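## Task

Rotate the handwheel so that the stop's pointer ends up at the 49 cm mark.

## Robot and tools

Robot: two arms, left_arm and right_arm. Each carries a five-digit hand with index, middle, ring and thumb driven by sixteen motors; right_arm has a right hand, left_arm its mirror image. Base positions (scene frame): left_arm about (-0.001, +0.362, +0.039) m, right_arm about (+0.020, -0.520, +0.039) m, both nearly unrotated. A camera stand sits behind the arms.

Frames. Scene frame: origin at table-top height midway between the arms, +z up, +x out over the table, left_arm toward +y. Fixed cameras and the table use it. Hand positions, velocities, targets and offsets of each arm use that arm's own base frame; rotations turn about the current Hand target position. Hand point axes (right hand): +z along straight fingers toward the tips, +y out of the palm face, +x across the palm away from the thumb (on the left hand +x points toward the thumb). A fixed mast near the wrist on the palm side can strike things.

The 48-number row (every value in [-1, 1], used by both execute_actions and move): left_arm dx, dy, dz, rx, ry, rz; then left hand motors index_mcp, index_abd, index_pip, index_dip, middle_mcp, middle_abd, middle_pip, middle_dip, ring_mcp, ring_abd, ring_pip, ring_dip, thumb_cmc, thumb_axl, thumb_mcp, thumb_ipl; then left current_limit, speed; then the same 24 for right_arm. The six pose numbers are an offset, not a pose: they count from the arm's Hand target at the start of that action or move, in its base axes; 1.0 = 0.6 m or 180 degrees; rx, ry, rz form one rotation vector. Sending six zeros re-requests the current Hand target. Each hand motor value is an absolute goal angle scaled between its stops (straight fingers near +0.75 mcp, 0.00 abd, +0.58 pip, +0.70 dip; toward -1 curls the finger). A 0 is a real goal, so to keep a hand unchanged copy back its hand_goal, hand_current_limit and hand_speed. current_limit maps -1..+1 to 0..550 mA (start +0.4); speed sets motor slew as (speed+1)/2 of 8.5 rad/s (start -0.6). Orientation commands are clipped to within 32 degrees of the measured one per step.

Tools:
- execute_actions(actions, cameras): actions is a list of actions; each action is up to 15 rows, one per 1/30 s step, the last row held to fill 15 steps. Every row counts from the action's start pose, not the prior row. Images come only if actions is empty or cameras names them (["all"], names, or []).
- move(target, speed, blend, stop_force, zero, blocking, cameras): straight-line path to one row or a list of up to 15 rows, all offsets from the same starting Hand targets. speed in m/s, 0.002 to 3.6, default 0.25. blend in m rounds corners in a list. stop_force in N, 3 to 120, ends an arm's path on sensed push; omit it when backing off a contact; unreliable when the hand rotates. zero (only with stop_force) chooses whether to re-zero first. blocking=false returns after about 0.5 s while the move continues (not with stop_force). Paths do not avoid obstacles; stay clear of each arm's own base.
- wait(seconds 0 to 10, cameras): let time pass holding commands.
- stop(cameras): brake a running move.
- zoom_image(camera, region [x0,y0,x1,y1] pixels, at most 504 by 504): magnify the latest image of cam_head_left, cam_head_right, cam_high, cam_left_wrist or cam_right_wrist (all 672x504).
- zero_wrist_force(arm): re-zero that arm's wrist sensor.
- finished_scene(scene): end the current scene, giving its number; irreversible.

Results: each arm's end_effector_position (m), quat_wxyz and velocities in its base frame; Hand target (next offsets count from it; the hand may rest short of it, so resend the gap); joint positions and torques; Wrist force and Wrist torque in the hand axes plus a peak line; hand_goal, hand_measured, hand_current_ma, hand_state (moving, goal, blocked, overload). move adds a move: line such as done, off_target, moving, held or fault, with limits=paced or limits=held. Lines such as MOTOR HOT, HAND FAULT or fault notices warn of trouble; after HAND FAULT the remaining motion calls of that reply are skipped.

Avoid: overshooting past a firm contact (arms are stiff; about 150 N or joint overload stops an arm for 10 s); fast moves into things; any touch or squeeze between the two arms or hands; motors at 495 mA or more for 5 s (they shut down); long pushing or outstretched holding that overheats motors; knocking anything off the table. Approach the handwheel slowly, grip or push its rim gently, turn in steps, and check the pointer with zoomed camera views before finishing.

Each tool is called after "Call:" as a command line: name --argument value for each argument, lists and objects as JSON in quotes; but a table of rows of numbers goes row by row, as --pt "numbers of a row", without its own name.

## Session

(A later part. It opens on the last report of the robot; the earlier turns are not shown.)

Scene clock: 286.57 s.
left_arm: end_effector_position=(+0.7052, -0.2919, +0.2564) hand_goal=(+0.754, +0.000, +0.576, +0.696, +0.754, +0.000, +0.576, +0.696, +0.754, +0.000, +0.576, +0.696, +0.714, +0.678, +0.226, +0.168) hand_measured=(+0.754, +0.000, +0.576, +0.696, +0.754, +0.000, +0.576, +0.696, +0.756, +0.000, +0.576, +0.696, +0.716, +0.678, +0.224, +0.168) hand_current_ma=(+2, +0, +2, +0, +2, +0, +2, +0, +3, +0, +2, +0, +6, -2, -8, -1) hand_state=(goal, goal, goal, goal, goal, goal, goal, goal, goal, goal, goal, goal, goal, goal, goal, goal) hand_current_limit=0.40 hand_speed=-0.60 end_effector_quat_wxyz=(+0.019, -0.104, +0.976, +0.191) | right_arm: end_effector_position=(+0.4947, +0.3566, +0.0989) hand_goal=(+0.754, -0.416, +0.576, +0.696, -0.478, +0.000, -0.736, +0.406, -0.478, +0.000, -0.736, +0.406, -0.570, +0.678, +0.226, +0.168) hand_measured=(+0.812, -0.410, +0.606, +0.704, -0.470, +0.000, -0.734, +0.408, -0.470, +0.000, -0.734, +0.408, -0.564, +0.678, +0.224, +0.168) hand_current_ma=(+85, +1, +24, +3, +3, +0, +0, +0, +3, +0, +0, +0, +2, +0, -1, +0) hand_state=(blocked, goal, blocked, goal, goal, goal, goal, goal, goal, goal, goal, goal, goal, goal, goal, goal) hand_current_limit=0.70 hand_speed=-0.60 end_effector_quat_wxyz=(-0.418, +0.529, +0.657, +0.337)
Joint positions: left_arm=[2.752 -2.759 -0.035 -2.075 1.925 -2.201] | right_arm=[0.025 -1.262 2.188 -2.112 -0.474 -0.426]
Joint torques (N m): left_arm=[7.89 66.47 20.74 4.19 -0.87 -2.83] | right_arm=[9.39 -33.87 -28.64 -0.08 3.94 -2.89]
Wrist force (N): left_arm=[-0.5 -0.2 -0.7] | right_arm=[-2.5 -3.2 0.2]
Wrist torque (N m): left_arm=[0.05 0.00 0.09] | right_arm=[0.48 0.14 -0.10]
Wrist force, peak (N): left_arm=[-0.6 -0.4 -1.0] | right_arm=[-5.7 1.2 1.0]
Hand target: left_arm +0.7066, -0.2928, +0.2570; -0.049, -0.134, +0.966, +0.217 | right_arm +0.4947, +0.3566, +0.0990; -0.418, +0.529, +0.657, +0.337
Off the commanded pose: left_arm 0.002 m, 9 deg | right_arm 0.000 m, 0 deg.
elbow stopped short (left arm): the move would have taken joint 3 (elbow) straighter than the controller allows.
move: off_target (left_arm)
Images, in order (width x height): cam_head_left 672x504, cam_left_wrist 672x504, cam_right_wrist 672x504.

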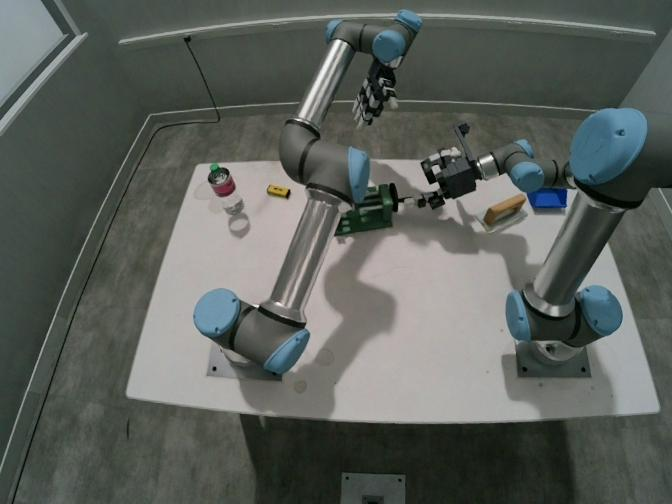

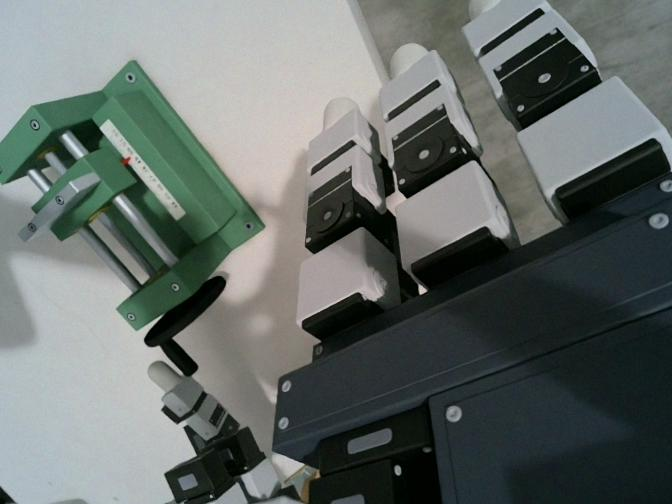

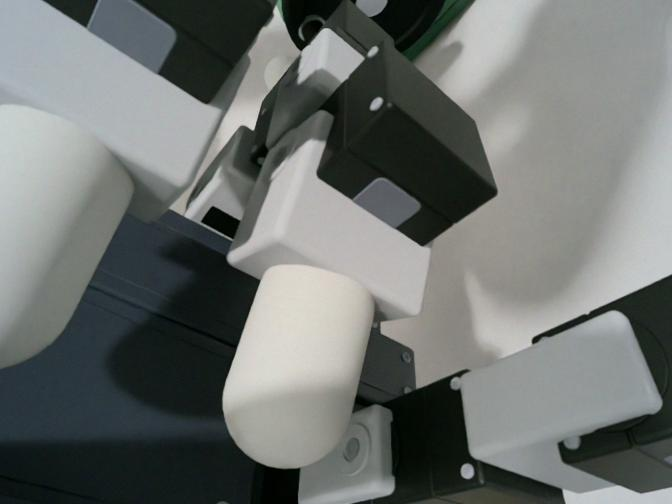

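Call:
move --pt "0 0 0 0 0 0 0.754 0 0.576 0.696 0.754 0 0.576 0.696 0.754 0 0.576 0.696 0.714 0.678 0.226 0.168 0.4 -0.6 0.019 -0.168 0 0 0 0 0.754 -0.417 0.576 0.696 -0.479 0 -0.737 0.406 -0.479 0 -0.737 0.406 -0.571 0.678 0.226 0.168 0.7 -0.6" --pt "-0.05 0.03 0 0 0 0 0.754 0 0.576 0.696 0.754 0 0.576 0.696 0.754 0 0.576 0.696 0.714 0.678 0.226 0.168 0.4 -0.6 0.035 -0.168 0.2 0 0 0 0.754 -0.417 0.576 0.696 -0.479 0 -0.737 0.406 -0.479 0 -0.737 0.406 -0.571 0.678 0.226 0.168 0.7 -0.6" --speed 0.2 --blend 0.02 --cameras '["cam_left_wrist"]'

Call:
move --target '[0,0,0,0,0,0,0.754,0,0.576,0.696,0.754,0,0.576,0.696,0.754,0,0.576,0.696,0.714,0.678,0.226,0.168,0.4,-0.6, 0,0,0,-0.334,0.215,-0.442,-0.274,0,-0.59,-0.319,-0.479,0,-0.737,-0.319,-0.479,0,-0.737,-0.319,-0.571,0.678,0.226,0.168,0.7,-0.6]' --speed 0.4

Call:
move --target '[0,0,0,0,0,0,0.754,0,0.576,0.696,0.754,0,0.576,0.696,0.754,0,0.576,0.696,0.714,0.678,0.226,0.168,0.4,-0.6, 0,0,0,0,0,-0.5,-0.274,0,-0.59,-0.319,-0.479,0,-0.737,-0.319,-0.479,0,-0.737,-0.319,-0.571,0.678,0.226,0.168,0.7,-0.6]' --speed 0.4 --cameras '["all"]'

Scene clock: 335.43 s.
left_arm: end_effector_position=(+0.6759, -0.2743, +0.2567) hand_goal=(+0.754, +0.000, +0.576, +0.696, +0.754, +0.000, +0.576, +0.696, +0.754, +0.000, +0.576, +0.696, +0.714, +0.678, +0.226, +0.168) hand_measured=(+0.754, +0.000, +0.576, +0.696, +0.754, +0.000, +0.576, +0.696, +0.756, +0.000, +0.576, +0.696, +0.716, +0.678, +0.224, +0.168) hand_current_ma=(+2, +0, +2, +0, +2, +0, +2, +0, +3, +0, +2, +0, +6, -2, -8, -1) hand_state=(goal, goal, goal, goal, goal, goal, goal, goal, goal, goal, goal, goal, goal, goal, goal, goal) hand_current_limit=0.40 hand_speed=-0.60 end_effector_quat_wxyz=(-0.045, -0.133, +0.966, +0.216) | right_arm: end_effector_position=(+0.5157, +0.2558, +0.2189) hand_goal=(+0.754, -0.416, +0.576, +0.696, -0.478, +0.000, -0.736, +0.406, -0.478, +0.000, -0.736, +0.406, -0.570, +0.678, +0.226, +0.168) hand_measured=(+0.756, -0.414, +0.578, +0.698, -0.470, +0.000, -0.734, +0.408, -0.470, +0.000, -0.734, +0.408, -0.564, +0.678, +0.224, +0.168) hand_current_ma=(+0, +0, +0, +0, +3, +0, +0, +0, +3, +0, +0, +0, +2, +0, -1, +0) hand_state=(goal, goal, goal, goal, goal, goal, goal, goal, goal, goal, goal, goal, goal, goal, goal, goal) hand_current_limit=0.70 hand_speed=-0.60 end_effector_quat_wxyz=(-0.418, +0.529, +0.657, +0.337)
Joint positions: left_arm=[2.77 -2.757 -0.035 -2.222 1.902 -2.266] | right_arm=[-0.191 -1.486 1.977 -1.36 -0.588 -0.793]
Joint torques (N m): left_arm=[9.57 51.53 23.93 0.01 -1 -2.98] | right_arm=[-10.31 -29.81 -32.61 1.2 -1.12 -2.97]
Wrist force (N): left_arm=[-0.1 -0.3 -0.5] | right_arm=[-2.2 0.5 0.6]
Wrist torque (N m): left_arm=[0.02 -0.01 0.13] | right_arm=[0.19 0.16 0.02]
Wrist force, peak (N): left_arm=[-0.4 -0.8 -1.1] | right_arm=[-2.8 -3.7 0.4]
Hand target: left_arm +0.6766, -0.2748, +0.2570; -0.049, -0.134, +0.966, +0.217 | right_arm +0.5157, +0.2558, +0.2190; -0.418, +0.529, +0.657, +0.337
Off the commanded pose: left_arm 0.001 m, 1 deg | right_arm 0.000 m, 0 deg.
elbow stopped short (left arm): the move would have taken joint 3 (elbow) straighter than the controller allows.
move: done
Images, in order (width x height): cam_left_wrist 672x504.

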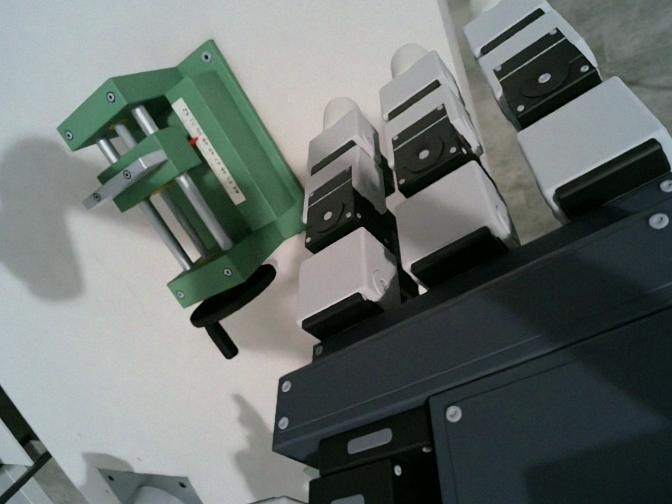

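Scene clock: 338.60 s.
left_arm: end_effector_position=(+0.6759, -0.2743, +0.2567) hand_goal=(+0.754, +0.000, +0.576, +0.696, +0.754, +0.000, +0.576, +0.696, +0.754, +0.000, +0.576, +0.696, +0.714, +0.678, +0.226, +0.168) hand_measured=(+0.754, +0.000, +0.576, +0.696, +0.754, +0.000, +0.576, +0.696, +0.756, +0.000, +0.576, +0.696, +0.716, +0.678, +0.224, +0.168) hand_current_ma=(+2, +0, +2, +0, +2, +0, +2, +0, +3, +0, +2, +0, +6, -2, -8, -1) hand_state=(goal, goal, goal, goal, goal, goal, goal, goal, goal, goal, goal, goal, goal, goal, goal, goal) hand_current_limit=0.40 hand_speed=-0.60 end_effector_quat_wxyz=(-0.045, -0.133, +0.966, +0.216) | right_arm: end_effector_position=(+0.5157, +0.2558, +0.2190) hand_goal=(-0.274, +0.000, -0.590, -0.318, -0.478, +0.000, -0.736, -0.318, -0.478, +0.000, -0.736, -0.318, -0.570, +0.678, +0.226, +0.168) hand_measured=(-0.264, +0.000, -0.586, -0.316, -0.436, +0.000, -0.666, -0.230, -0.438, +0.000, -0.670, -0.218, -0.568, +0.678, +0.224, +0.168) hand_current_ma=(+4, +0, +1, +0, +47, +0, +108, +157, +45, +0, +97, +203, +0, +0, -1, +0) hand_state=(goal, goal, goal, goal, blocked, goal, blocked, blocked, blocked, goal, blocked, blocked, goal, goal, goal, goal) hand_current_limit=0.70 hand_speed=-0.60 end_effector_quat_wxyz=(+0.000, +0.994, +0.105, +0.000)
Joint positions: left_arm=[2.771 -2.757 -0.035 -2.222 1.902 -2.266] | right_arm=[0.369 -1.247 1.55 -1.873 -1.571 1.729]
Joint torques (N m): left_arm=[9.19 51.56 24 -0.15 -1.04 -2.93] | right_arm=[10.94 -25.85 -35.36 0.01 -2.91 2.34]
Wrist force (N): left_arm=[-0.1 -0.4 -0.9] | right_arm=[-0.6 0.3 0.8]
Wrist torque (N m): left_arm=[0.05 -0.02 0.12] | right_arm=[0.19 -0.02 -0.12]
Wrist force, peak (N): left_arm=[-0.4 -0.5 -0.9] | right_arm=[-2.8 0.8 0.1]
Hand target: left_arm +0.6766, -0.2748, +0.2570; -0.049, -0.134, +0.966, +0.217 | right_arm +0.5157, +0.2558, +0.2190; +0.000, +0.994, +0.105, +0.000
Off the commanded pose: left_arm 0.001 m, 1 deg | right_arm 0.000 m, 0 deg.
elbow stopped short (left arm): the move would have taken joint 3 (elbow) straighter than the controller allows.
move: done

Scene clock: 341.37 s.
left_arm: end_effector_position=(+0.6759, -0.2743, +0.2567) hand_goal=(+0.754, +0.000, +0.576, +0.696, +0.754, +0.000, +0.576, +0.696, +0.754, +0.000, +0.576, +0.696, +0.714, +0.678, +0.226, +0.168) hand_measured=(+0.754, +0.000, +0.576, +0.696, +0.754, +0.000, +0.576, +0.696, +0.756, +0.000, +0.576, +0.696, +0.716, +0.678, +0.224, +0.168) hand_current_ma=(+2, +0, +2, +0, +2, +0, +2, +0, +3, +0, +2, +0, +6, -2, -8, -1) hand_state=(goal, goal, goal, goal, goal, goal, goal, goal, goal, goal, goal, goal, goal, goal, goal, goal) hand_current_limit=0.40 hand_speed=-0.60 end_effector_quat_wxyz=(-0.045, -0.133, +0.966, +0.216) | right_arm: end_effector_position=(+0.5157, +0.2558, +0.2190) hand_goal=(-0.274, +0.000, -0.590, -0.318, -0.478, +0.000, -0.736, -0.318, -0.478, +0.000, -0.736, -0.318, -0.570, +0.678, +0.226, +0.168) hand_measured=(-0.264, +0.000, -0.586, -0.316, -0.436, +0.000, -0.666, -0.230, -0.438, +0.000, -0.670, -0.218, -0.568, +0.678, +0.224, +0.168) hand_current_ma=(+4, +0, +1, +0, +47, +0, +108, +157, +45, +0, +97, +203, +0, +0, -1, +0) hand_state=(goal, goal, goal, goal, blocked, goal, blocked, blocked, blocked, goal, blocked, blocked, goal, goal, goal, goal) hand_current_limit=0.70 hand_speed=-0.60 end_effector_quat_wxyz=(+0.000, +0.778, -0.629, +0.000)
Joint positions: left_arm=[2.771 -2.757 -0.035 -2.222 1.902 -2.266] | right_arm=[0.189 -1.177 1.452 -1.845 -1.57 3.12]
Joint torques (N m): left_arm=[9.24 51.6 24.02 -0.09 -0.9 -2.78] | right_arm=[-10.38 -44.99 -12.09 -4.41 -2.3 2.45]
Wrist force (N): left_arm=[-0.2 -0.3 -0.8] | right_arm=[-0.2 0.2 0.7]
Wrist torque (N m): left_arm=[0.05 0.00 0.11] | right_arm=[0.18 -0.08 -0.08]
Wrist force, peak (N): left_arm=[-0.4 -0.4 -1.0] | right_arm=[-0.8 0.2 0.9]
Hand target: left_arm +0.6766, -0.2748, +0.2570; -0.049, -0.134, +0.966, +0.217 | right_arm +0.5157, +0.2558, +0.2190; +0.000, +0.777, -0.629, +0.000
Off the commanded pose: left_arm 0.001 m, 1 deg | right_arm 0.000 m, 0 deg.
elbow stopped short (left arm): the move would have taken joint 3 (elbow) straighter than the controller allows.
move: done

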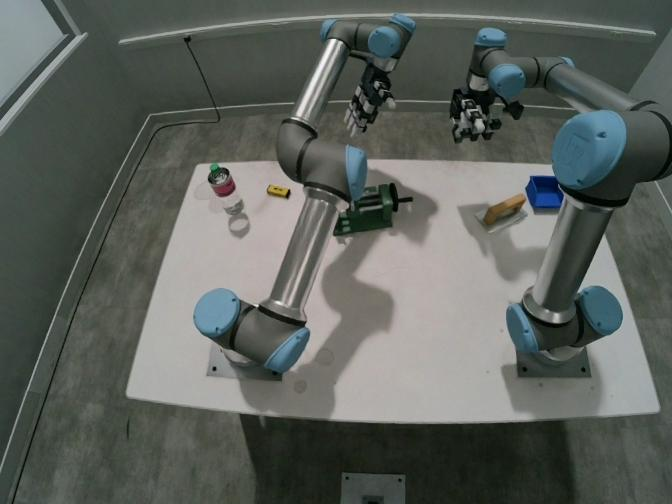

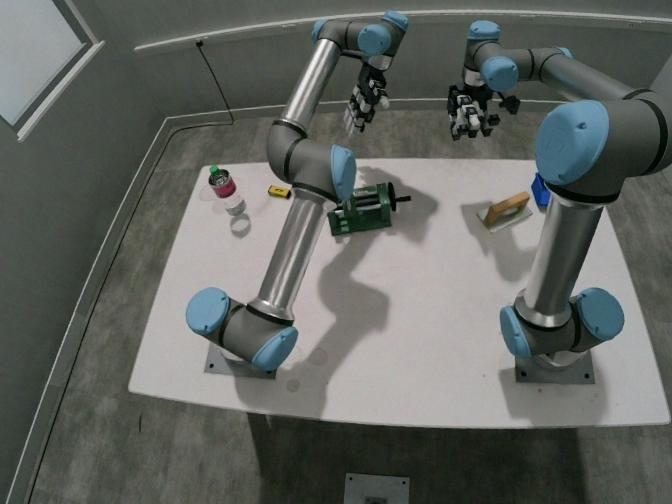

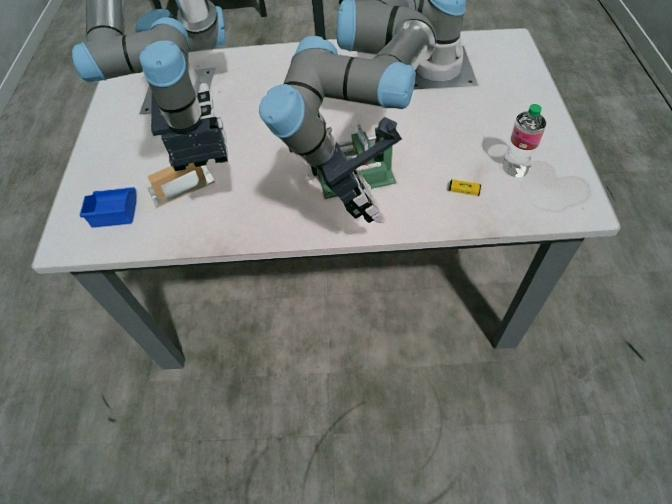

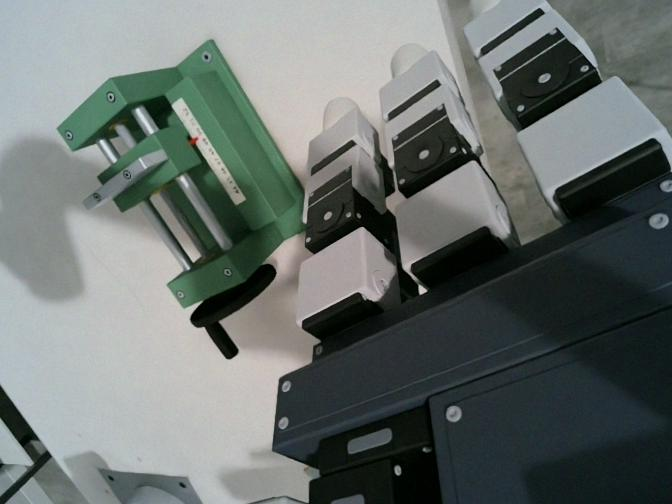

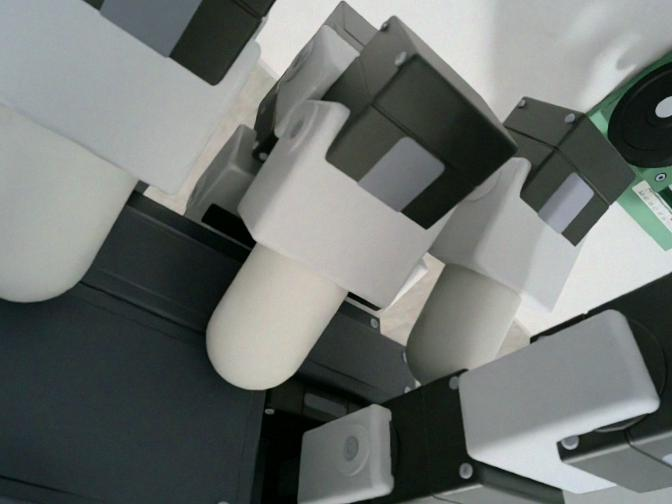

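Call:
move --target '[0,0,0,0,0,0,0.754,0,0.576,0.696,0.754,0,0.576,0.696,0.754,0,0.576,0.696,0.714,0.678,0.226,0.168,0.4,-0.6, -0.2403,0.0937,-0.25,0,0,0,-0.274,0,-0.59,-0.319,-0.479,0,-0.64,-0.1,-0.479,0,-0.64,-0.1,-0.571,0.678,0.226,0.168,0.7,-0.6]' --speed 0.25 --cameras '["all"]'

Call:
zoom_image --camera "cam_head_left" --region '[360, 130, 480, 220]'

Call:
zoom_image --camera "cam_right_wrist" --region '[372, 0, 672, 225]'

Call:
zoom_image --camera "cam_left_wrist" --region '[100, 250, 300, 450]'

Scene clock: 351.23 s.
left_arm: end_effector_position=(+0.6759, -0.2743, +0.2567) hand_goal=(+0.754, +0.000, +0.576, +0.696, +0.754, +0.000, +0.576, +0.696, +0.754, +0.000, +0.576, +0.696, +0.714, +0.678, +0.226, +0.168) hand_measured=(+0.754, +0.000, +0.576, +0.696, +0.754, +0.000, +0.576, +0.696, +0.756, +0.000, +0.576, +0.696, +0.716, +0.678, +0.224, +0.168) hand_current_ma=(+2, +0, +2, +0, +2, +0, +2, +0, +3, +0, +2, +0, +6, -2, -8, -1) hand_state=(goal, goal, goal, goal, goal, goal, goal, goal, goal, goal, goal, goal, goal, goal, goal, goal) hand_current_limit=0.40 hand_speed=-0.60 end_effector_quat_wxyz=(-0.045, -0.133, +0.966, +0.216) | right_arm: end_effector_position=(+0.3716, +0.3120, +0.0691) hand_goal=(-0.274, +0.000, -0.590, -0.318, -0.478, +0.000, -0.640, -0.100, -0.478, +0.000, -0.640, -0.100, -0.570, +0.678, +0.226, +0.168) hand_measured=(-0.264, +0.000, -0.586, -0.316, -0.460, +0.000, -0.638, -0.104, -0.460, +0.000, -0.638, -0.104, -0.568, +0.678, +0.224, +0.168) hand_current_ma=(+4, +0, +1, +0, +10, +0, +0, +0, +10, +0, +0, -1, +0, +0, -1, +0) hand_state=(goal, goal, goal, goal, goal, goal, goal, goal, goal, goal, goal, goal, goal, goal, goal, goal) hand_current_limit=0.70 hand_speed=-0.60 end_effector_quat_wxyz=(+0.000, +0.778, -0.629, +0.000)
Joint positions: left_arm=[2.771 -2.757 -0.035 -2.222 1.902 -2.266] | right_arm=[0.346 -1.22 1.955 -2.305 -1.57 3.277]
Joint torques (N m): left_arm=[8.76 51.91 23.98 0.1 -0.87 -2.74] | right_arm=[9.62 -23.91 -8.82 -4.19 -2.34 2.43]
Wrist force (N): left_arm=[-0.1 -0.2 -0.8] | right_arm=[-0.5 0.1 0.8]
Wrist torque (N m): left_arm=[0.05 -0.03 0.12] | right_arm=[0.15 -0.04 -0.10]
Wrist force, peak (N): left_arm=[-0.3 -0.5 -1.0] | right_arm=[-0.8 1.6 1.6]
Hand target: left_arm +0.6766, -0.2748, +0.2570; -0.049, -0.134, +0.966, +0.217 | right_arm +0.3715, +0.3120, +0.0690; +0.000, +0.777, -0.629, +0.000
Off the commanded pose: left_arm 0.001 m, 1 deg | right_arm 0.000 m, 0 deg.
elbow stopped short (left arm): the move would have taken joint 3 (elbow) straighter than the controller allows.
move: done

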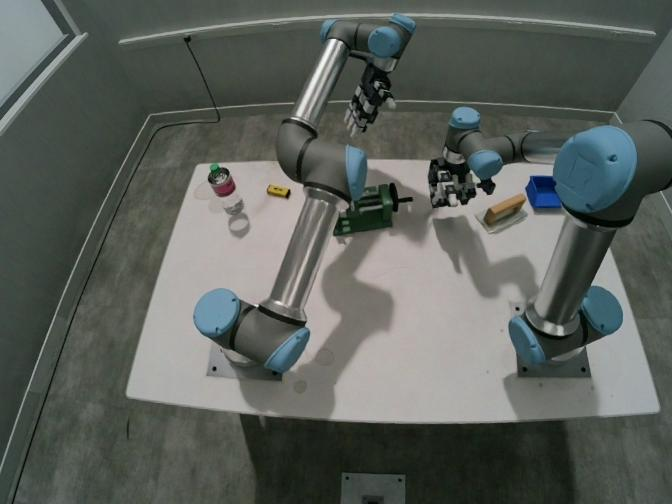

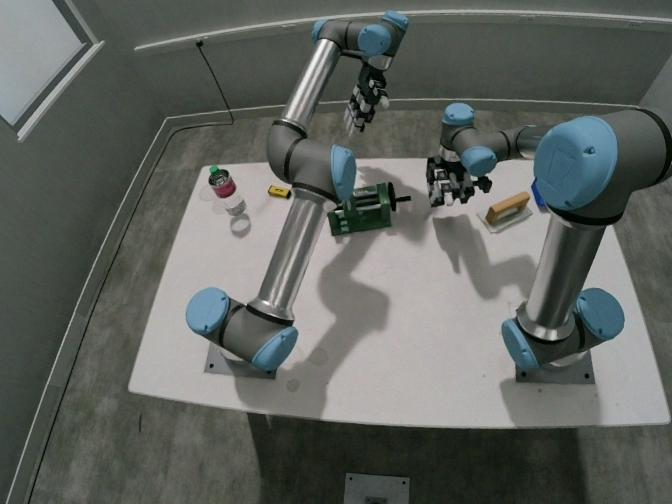

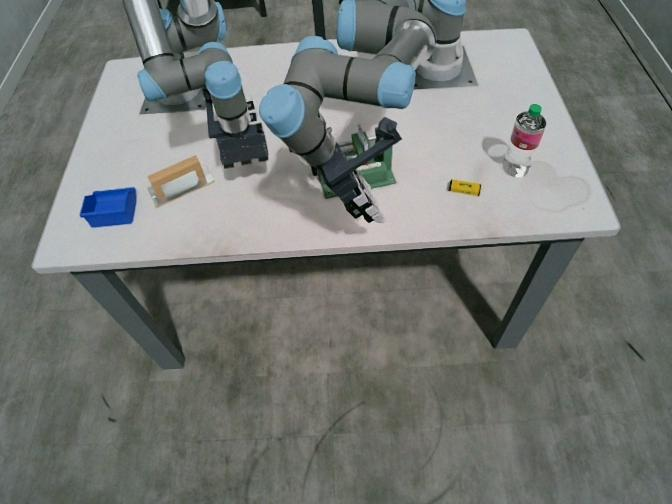

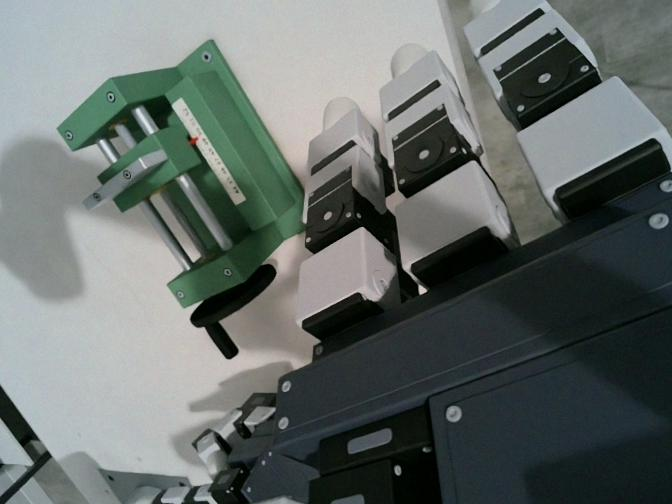

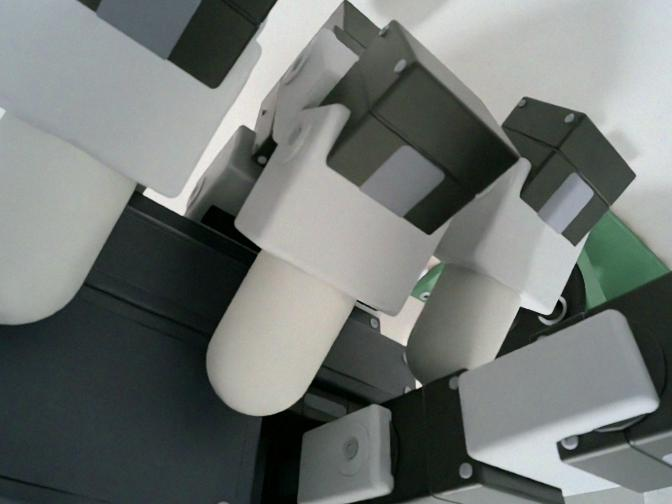

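Scaled by 4.200 from the camera's 672x504 image, which has a finer 960x720 frame.

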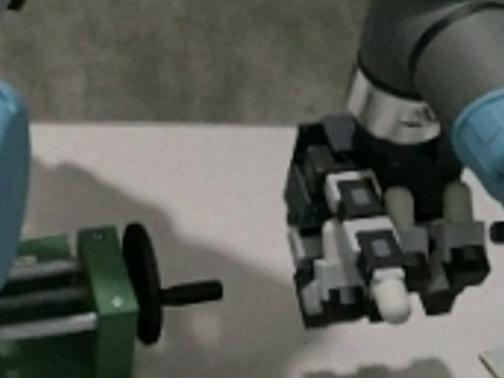

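Scaled by 1.680 from the camera's 672x504 image, which has a finer 960x720 frame.

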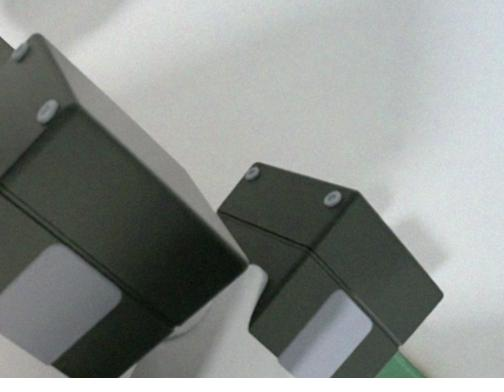

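Scaled by 2.520 from the camera's 672x504 image, which has a finer 960x720 frame.

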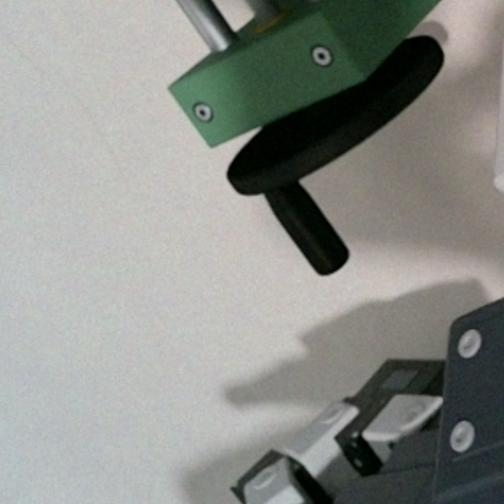

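Call:
move --pt "0 0 0 0 0 0 0.754 0 0.576 0.696 0.754 0 0.576 0.696 0.754 0 0.576 0.696 0.714 0.678 0.226 0.168 0.4 -0.6 0.004 0.001 -0.07 0 0 0 -0.274 0 -0.59 -0.319 -0.479 0 -0.64 -0.1 -0.479 0 -0.64 -0.1 -0.571 0.678 0.226 0.168 0.7 -0.6" --pt "0 0 0 0 0 0 0.754 0 0.576 0.696 0.754 0 0.576 0.696 0.754 0 0.576 0.696 0.714 0.678 0.226 0.168 0.4 -0.6 -0.0135 0.0825 -0.07 0 0 0 -0.274 0 -0.59 -0.319 -0.479 0 -0.64 -0.1 -0.479 0 -0.64 -0.1 -0.571 0.678 0.226 0.168 0.7 -0.6" --speed 0.15 --cameras '["all"]'

Call:
zoom_image --camera "cam_head_left" --region '[360, 130, 480, 220]'

Call:
zoom_image --camera "cam_head_right" --region '[360, 130, 480, 220]'

Call:
zoom_image --camera "cam_left_wrist" --region '[150, 250, 310, 450]'

Scene clock: 385.53 s.
left_arm: end_effector_position=(+0.6759, -0.2743, +0.2567) hand_goal=(+0.754, +0.000, +0.576, +0.696, +0.754, +0.000, +0.576, +0.696, +0.754, +0.000, +0.576, +0.696, +0.714, +0.678, +0.226, +0.168) hand_measured=(+0.754, +0.000, +0.576, +0.696, +0.754, +0.000, +0.576, +0.696, +0.756, +0.000, +0.576, +0.696, +0.716, +0.678, +0.224, +0.168) hand_current_ma=(+2, +0, +2, +0, +2, +0, +2, +0, +3, +0, +2, +0, +6, -2, -8, -1) hand_state=(goal, goal, goal, goal, goal, goal, goal, goal, goal, goal, goal, goal, goal, goal, goal, goal) hand_current_limit=0.40 hand_speed=-0.60 end_effector_quat_wxyz=(-0.045, -0.133, +0.966, +0.216) | right_arm: end_effector_position=(+0.3635, +0.3614, +0.0270) hand_goal=(-0.274, +0.000, -0.590, -0.318, -0.478, +0.000, -0.640, -0.100, -0.478, +0.000, -0.640, -0.100, -0.570, +0.678, +0.226, +0.168) hand_measured=(-0.264, +0.000, -0.586, -0.316, -0.460, +0.000, -0.638, -0.104, -0.460, +0.000, -0.638, -0.104, -0.568, +0.678, +0.224, +0.168) hand_current_ma=(+4, +0, +1, +0, +10, +0, +0, +0, +10, +0, +0, -1, +0, +0, -1, +0) hand_state=(goal, goal, goal, goal, goal, goal, goal, goal, goal, goal, goal, goal, goal, goal, goal, goal) hand_current_limit=0.70 hand_speed=-0.60 end_effector_quat_wxyz=(+0.000, +0.777, -0.629, +0.000)
Joint positions: left_arm=[2.771 -2.757 -0.035 -2.222 1.902 -2.266] | right_arm=[0.435 -1.104 1.919 -2.386 -1.57 3.366]
Joint torques (N m): left_arm=[7.35 51.86 24.44 0.12 -0.58 -2.5] | right_arm=[9.87 -26.44 -29.4 0.23 -2.29 2.12]
Wrist force (N): left_arm=[0.1 -0.3 -0.6] | right_arm=[-0.4 0.0 0.8]
Wrist torque (N m): left_arm=[0.03 -0.05 0.14] | right_arm=[0.15 -0.06 -0.09]
Wrist force, peak (N): left_arm=[-0.4 -0.5 -1.2] | right_arm=[-0.7 0.1 1.3]
Hand target: left_arm +0.6766, -0.2748, +0.2570; -0.049, -0.134, +0.966, +0.217 | right_arm +0.3634, +0.3615, +0.0270; +0.000, +0.777, -0.629, +0.000
Off the commanded pose: left_arm 0.001 m, 1 deg | right_arm 0.000 m, 0 deg.
elbow stopped short (left arm): the move would have taken joint 3 (elbow) straighter than the controller allows.
move: done

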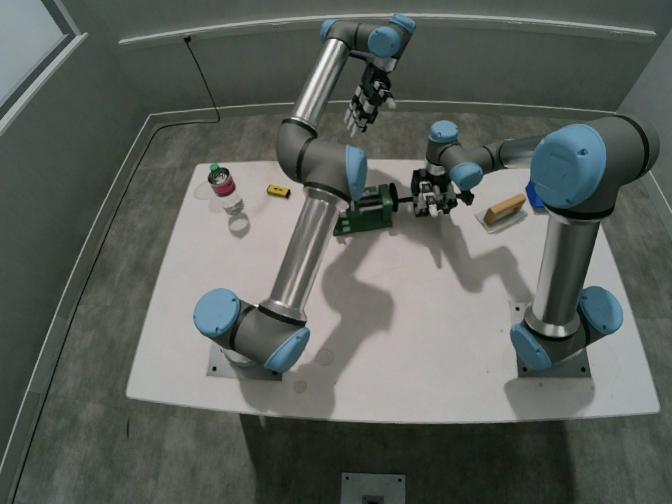

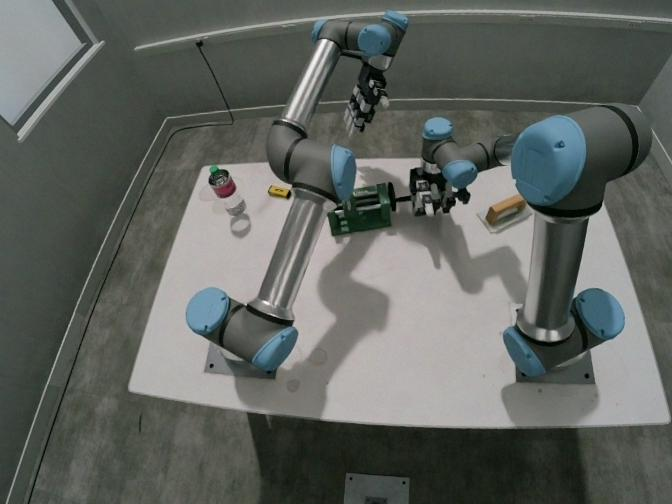

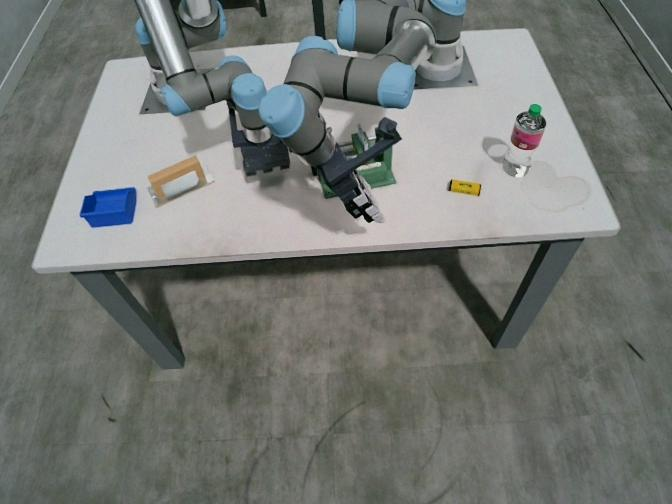

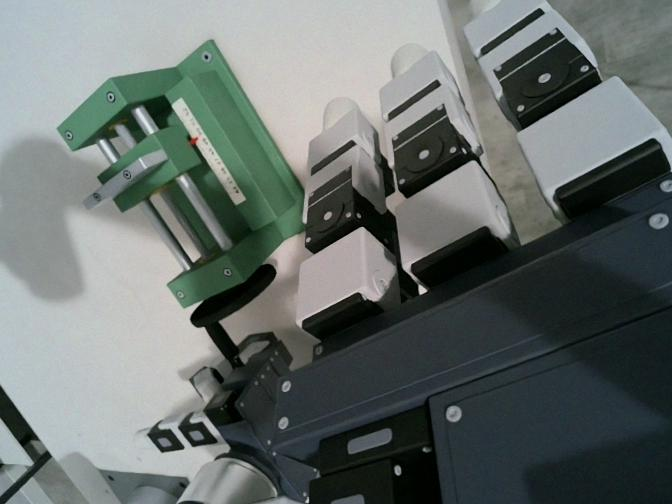

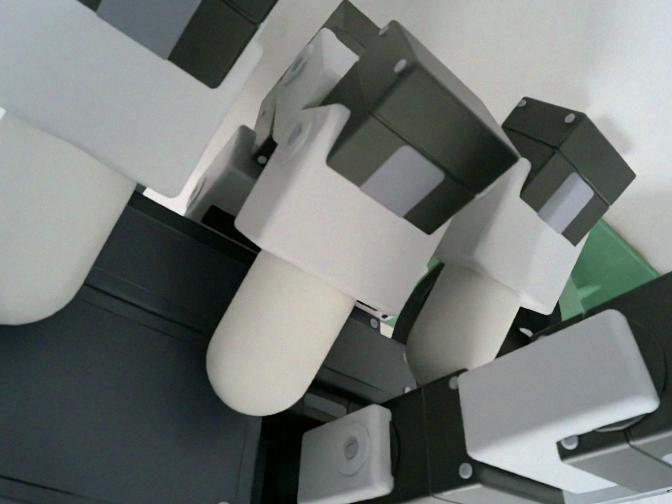

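Scaled by 4.200 from the camera's 672x504 image, which has a finer 960x720 frame.

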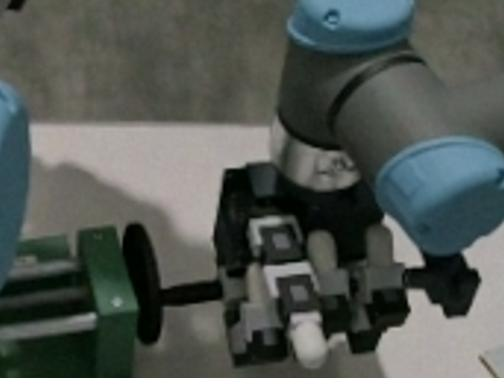

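Scaled by 4.200 from the camera's 672x504 image, which has a finer 960x720 frame.

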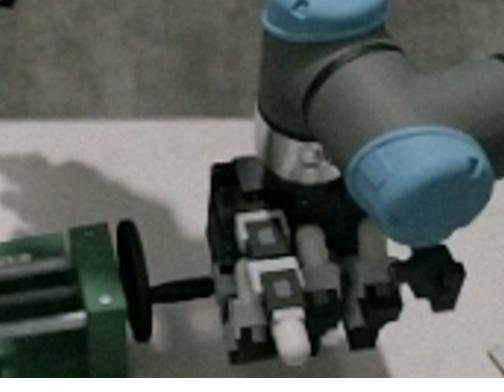

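Scaled by 2.520 from the camera's 672x504 image, which has a finer 960x720 frame.

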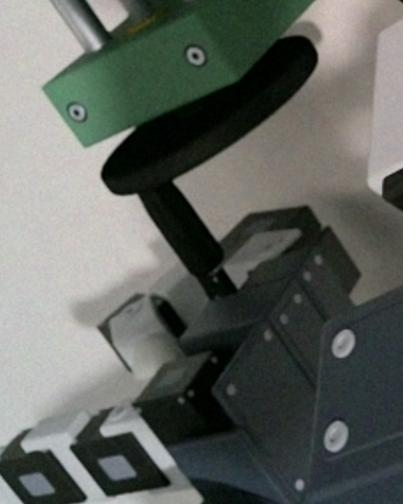

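Call:
move --target '[0,0,0,0,0,0,0.754,0,0.576,0.696,0.754,0,0.576,0.696,0.754,0,0.576,0.696,0.714,0.678,0.226,0.168,0.4,-0.6, -0.014,0.064,0,0,0,0,-0.274,0,-0.59,-0.319,-0.479,0,-0.64,-0.1,-0.479,0,-0.64,-0.1,-0.571,0.678,0.226,0.168,0.7,-0.6]' --speed 0.03 --stop_force 6 --cameras '["cam_head_left","cam_left_wrist","cam_right_wrist"]'

Call:
zoom_image --camera "cam_head_left" --region '[360, 130, 480, 220]'

Call:
zoom_image --camera "cam_left_wrist" --region '[150, 250, 310, 450]'

Scene clock: 398.07 s.
left_arm: end_effector_position=(+0.6759, -0.2743, +0.2567) hand_goal=(+0.754, +0.000, +0.576, +0.696, +0.754, +0.000, +0.576, +0.696, +0.754, +0.000, +0.576, +0.696, +0.714, +0.678, +0.226, +0.168) hand_measured=(+0.754, +0.000, +0.576, +0.696, +0.754, +0.000, +0.576, +0.696, +0.756, +0.000, +0.576, +0.696, +0.716, +0.678, +0.224, +0.168) hand_current_ma=(+2, +0, +2, +0, +2, +0, +2, +0, +3, +0, +2, +0, +6, -2, -8, -1) hand_state=(goal, goal, goal, goal, goal, goal, goal, goal, goal, goal, goal, goal, goal, goal, goal, goal) hand_current_limit=0.40 hand_speed=-0.60 end_effector_quat_wxyz=(-0.045, -0.133, +0.966, +0.216) | right_arm: end_effector_position=(+0.3550, +0.3999, +0.0270) hand_goal=(-0.274, +0.000, -0.590, -0.318, -0.478, +0.000, -0.640, -0.100, -0.478, +0.000, -0.640, -0.100, -0.570, +0.678, +0.226, +0.168) hand_measured=(-0.258, +0.000, -0.586, -0.316, -0.460, +0.000, -0.638, -0.104, -0.460, +0.000, -0.638, -0.104, -0.568, +0.678, +0.224, +0.168) hand_current_ma=(+8, +0, +1, +0, +10, +0, +0, +0, +10, +0, +0, -1, +0, +0, -1, +0) hand_state=(goal, goal, goal, goal, goal, goal, goal, goal, goal, goal, goal, goal, goal, goal, goal, goal) hand_current_limit=0.70 hand_speed=-0.60 end_effector_quat_wxyz=(+0.000, +0.777, -0.629, +0.000)
Joint positions: left_arm=[2.771 -2.757 -0.035 -2.222 1.902 -2.266] | right_arm=[0.502 -1.072 1.863 -2.362 -1.57 3.433]
Joint torques (N m): left_arm=[6.35 51.59 24.98 0.06 -0.34 -2.33] | right_arm=[10.91 -30.54 -30.61 0.07 -1.13 2.42]
Wrist force (N): left_arm=[-0.1 -0.4 -1.0] | right_arm=[0.7 -0.7 3.8]
Wrist torque (N m): left_arm=[0.05 -0.03 0.13] | right_arm=[-0.04 -0.06 -0.02]
Wrist force, peak (N): left_arm=[-0.4 -0.5 -1.2] | right_arm=[1.9 -1.2 4.6]
Hand target: left_arm +0.6766, -0.2748, +0.2570; -0.049, -0.134, +0.966, +0.217 | right_arm +0.3550, +0.3999, +0.0270; +0.000, +0.777, -0.629, +0.000
Off the commanded pose: left_arm 0.001 m, 1 deg | right_arm 0.000 m, 0 deg.
elbow stopped short (left arm): the move would have taken joint 3 (elbow) straighter than the controller allows.
move: done
Images, in order (width x height): cam_head_left 672x504, cam_left_wrist 672x504, cam_right_wrist 672x504.

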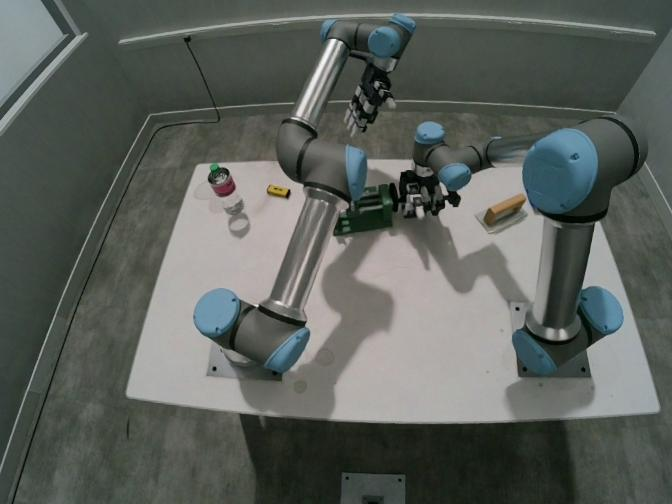

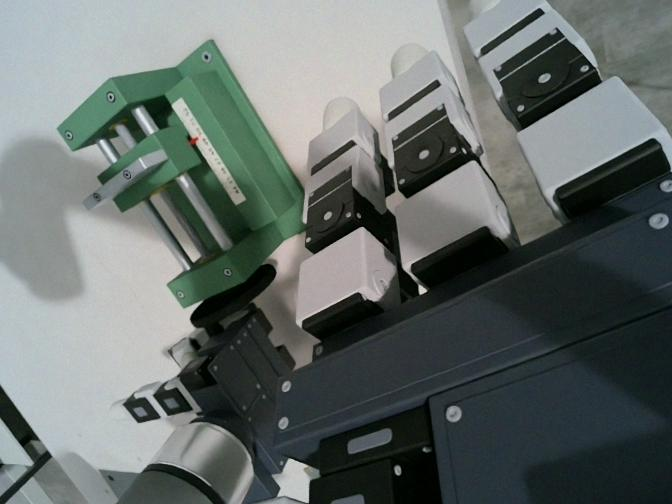

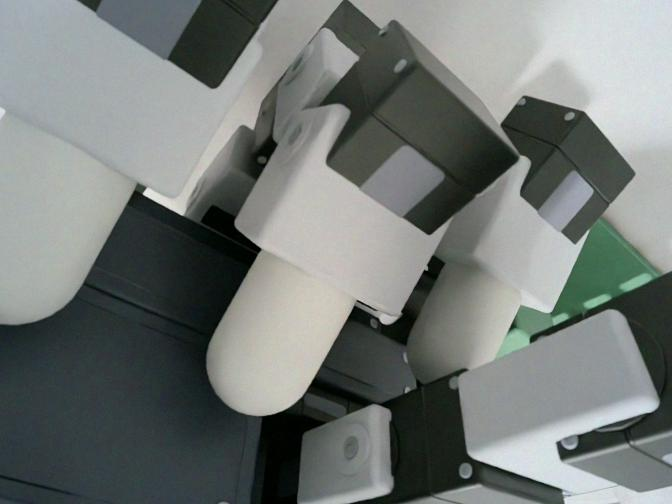

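Scaled by 4.200 from the camera's 672x504 image, which has a finer 960x720 frame.

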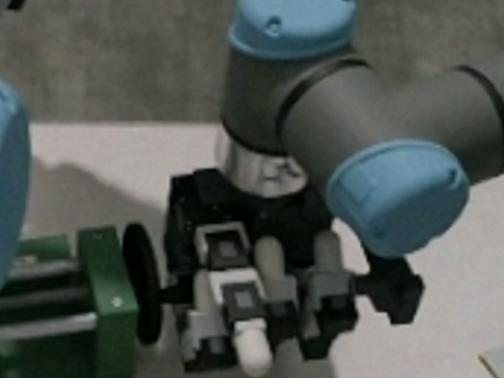

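Scaled by 2.520 from the camera's 672x504 image, which has a finer 960x720 frame.

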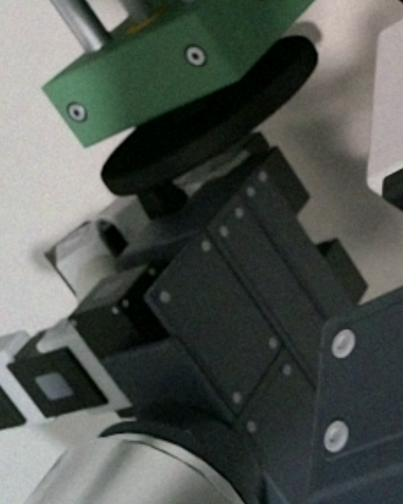

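Call:
move --target '[0,0,0,0,0,0,0.754,0,0.576,0.696,0.754,0,0.576,0.696,0.754,0,0.576,0.696,0.714,0.678,0.226,0.168,0.4,-0.6, 0,0,0,0,0,0,-0.5,0,-0.85,-0.6,-0.479,0,-0.64,-0.1,-0.479,0,-0.64,-0.1,-0.571,0.678,0.226,0.168,0.7,-0.6]' --speed 0.03

Call:
wait --seconds 0.5 --cameras '["cam_head_left","cam_left_wrist"]'

Call:
zoom_image --camera "cam_head_left" --region '[380, 160, 460, 220]'

Call:
zoom_image --camera "cam_left_wrist" --region '[150, 80, 270, 220]'

Scene clock: 403.90 s.
left_arm: end_effector_position=(+0.6759, -0.2743, +0.2567) hand_goal=(+0.754, +0.000, +0.576, +0.696, +0.754, +0.000, +0.576, +0.696, +0.754, +0.000, +0.576, +0.696, +0.714, +0.678, +0.226, +0.168) hand_measured=(+0.754, +0.000, +0.576, +0.696, +0.754, +0.000, +0.576, +0.696, +0.756, +0.000, +0.576, +0.696, +0.716, +0.678, +0.224, +0.168) hand_current_ma=(+2, +0, +2, +0, +2, +0, +2, +0, +3, +0, +2, +0, +6, -2, -8, -1) hand_state=(goal, goal, goal, goal, goal, goal, goal, goal, goal, goal, goal, goal, goal, goal, goal, goal) hand_current_limit=0.40 hand_speed=-0.60 end_effector_quat_wxyz=(-0.045, -0.133, +0.966, +0.216) | right_arm: end_effector_position=(+0.3550, +0.3999, +0.0270) hand_goal=(-0.500, +0.000, -0.850, -0.600, -0.478, +0.000, -0.640, -0.100, -0.478, +0.000, -0.640, -0.100, -0.570, +0.678, +0.226, +0.168) hand_measured=(-0.348, +0.000, -0.692, -0.434, -0.460, +0.000, -0.638, -0.104, -0.460, +0.000, -0.638, -0.104, -0.568, +0.678, +0.224, +0.168) hand_current_ma=(+460, +0, +439, +468, +10, +0, +0, +0, +10, +0, +0, -1, +0, +0, -1, +0) hand_state=(blocked, goal, blocked, blocked, goal, goal, goal, goal, goal, goal, goal, goal, goal, goal, goal, goal) hand_current_limit=0.70 hand_speed=-0.60 end_effector_quat_wxyz=(+0.000, +0.777, -0.629, +0.000)
Joint positions: left_arm=[2.771 -2.757 -0.035 -2.222 1.902 -2.266] | right_arm=[0.502 -1.072 1.863 -2.362 -1.57 3.433]
Joint torques (N m): left_arm=[6.47 52.11 24.88 0.22 -0.39 -2.31] | right_arm=[10.22 -31.27 -29.65 0 -1.67 2.48]
Wrist force (N): left_arm=[-0.2 -0.3 -0.7] | right_arm=[0.4 -0.5 4.5]
Wrist torque (N m): left_arm=[0.04 0.00 0.12] | right_arm=[-0.07 -0.04 -0.03]
Wrist force, peak (N): left_arm=[-0.5 -0.3 -1.3] | right_arm=[0.6 -1.1 5.0]
Hand target: left_arm +0.6766, -0.2748, +0.2570; -0.049, -0.134, +0.966, +0.217 | right_arm +0.3550, +0.3999, +0.0270; +0.000, +0.777, -0.629, +0.000
Off the commanded pose: left_arm 0.001 m, 1 deg | right_arm 0.000 m, 0 deg.
elbow stopped short (left arm): the move would have taken joint 3 (elbow) straighter than the controller allows.
move: done

Scene clock: 404.40 s.
left_arm: end_effector_position=(+0.6759, -0.2743, +0.2567) hand_goal=(+0.754, +0.000, +0.576, +0.696, +0.754, +0.000, +0.576, +0.696, +0.754, +0.000, +0.576, +0.696, +0.714, +0.678, +0.226, +0.168) hand_measured=(+0.754, +0.000, +0.576, +0.696, +0.754, +0.000, +0.576, +0.696, +0.756, +0.000, +0.576, +0.696, +0.716, +0.678, +0.224, +0.168) hand_current_ma=(+2, +0, +2, +0, +2, +0, +2, +0, +3, +0, +2, +0, +6, -2, -8, -1) hand_state=(goal, goal, goal, goal, goal, goal, goal, goal, goal, goal, goal, goal, goal, goal, goal, goal) hand_current_limit=0.40 hand_speed=-0.60 end_effector_quat_wxyz=(-0.045, -0.133, +0.966, +0.216) | right_arm: end_effector_position=(+0.3550, +0.3999, +0.0270) hand_goal=(-0.500, +0.000, -0.850, -0.600, -0.478, +0.000, -0.640, -0.100, -0.478, +0.000, -0.640, -0.100, -0.570, +0.678, +0.226, +0.168) hand_measured=(-0.348, +0.000, -0.692, -0.434, -0.460, +0.000, -0.638, -0.104, -0.460, +0.000, -0.638, -0.104, -0.568, +0.678, +0.224, +0.168) hand_current_ma=(+460, +0, +439, +468, +10, +0, +0, +0, +10, +0, +0, -1, +0, +0, -1, +0) hand_state=(blocked, goal, blocked, blocked, goal, goal, goal, goal, goal, goal, goal, goal, goal, goal, goal, goal) hand_current_limit=0.70 hand_speed=-0.60 end_effector_quat_wxyz=(+0.000, +0.777, -0.629, +0.000)
Joint positions: left_arm=[2.771 -2.757 -0.035 -2.222 1.902 -2.266] | right_arm=[0.502 -1.072 1.863 -2.362 -1.57 3.433]
Joint torques (N m): left_arm=[6.46 51.49 24.79 0.21 -0.35 -2.32] | right_arm=[9.38 -32.11 -29.78 -0.2 -1.52 2.34]
Wrist force (N): left_arm=[-0.2 -0.3 -0.7] | right_arm=[0.3 -0.6 4.5]
Wrist torque (N m): left_arm=[0.03 0.00 0.11] | right_arm=[-0.07 -0.01 -0.05]
Wrist force, peak (N): left_arm=[-0.2 -0.7 -0.9] | right_arm=[0.4 -0.6 4.8]
Hand target: left_arm +0.6766, -0.2748, +0.2570; -0.049, -0.134, +0.966, +0.217 | right_arm +0.3550, +0.3999, +0.0270; +0.000, +0.777, -0.629, +0.000
Off the commanded pose: left_arm 0.001 m, 1 deg | right_arm 0.000 m, 0 deg.
wait: 0.50 s; at rest by 0.17 s
Images, in order (width x height): cam_head_left 672x504, cam_left_wrist 672x504.

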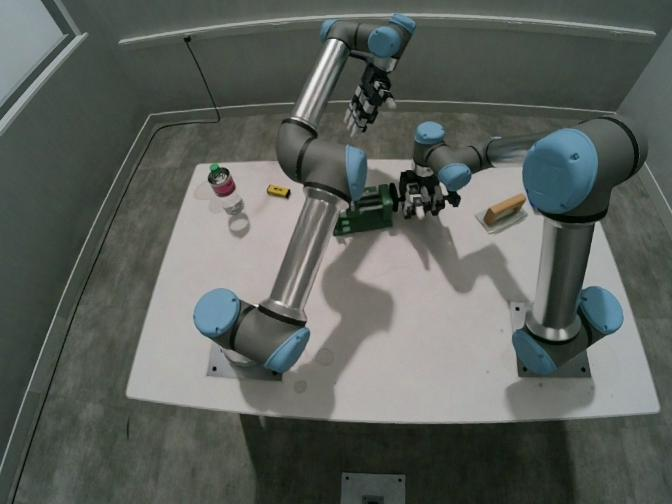

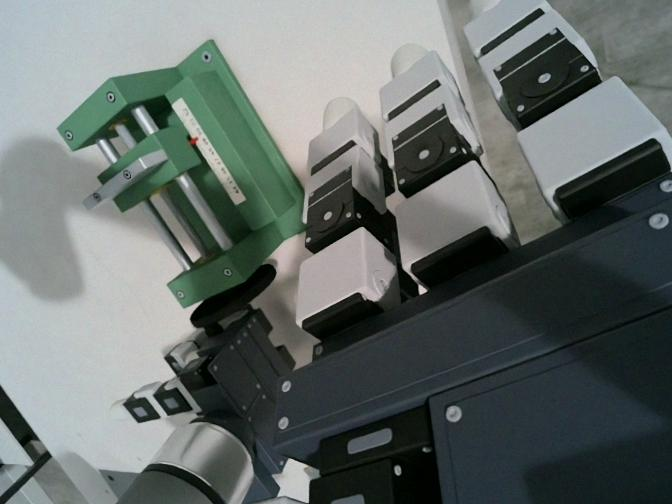

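Scaled by 6.300 from the camera's 672x504 image, which has a finer 960x720 frame.

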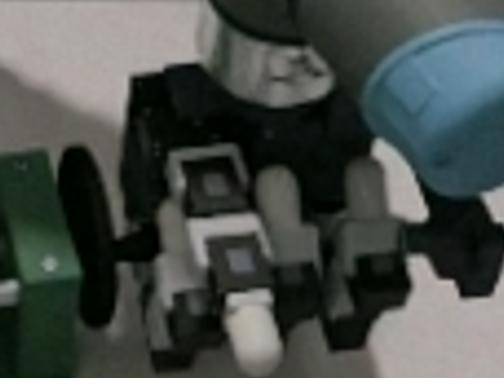

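Scaled by 3.600 from the camera's 672x504 image, which has a finer 960x720 frame.

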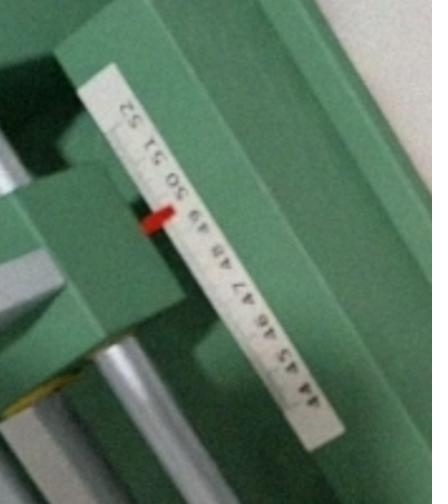

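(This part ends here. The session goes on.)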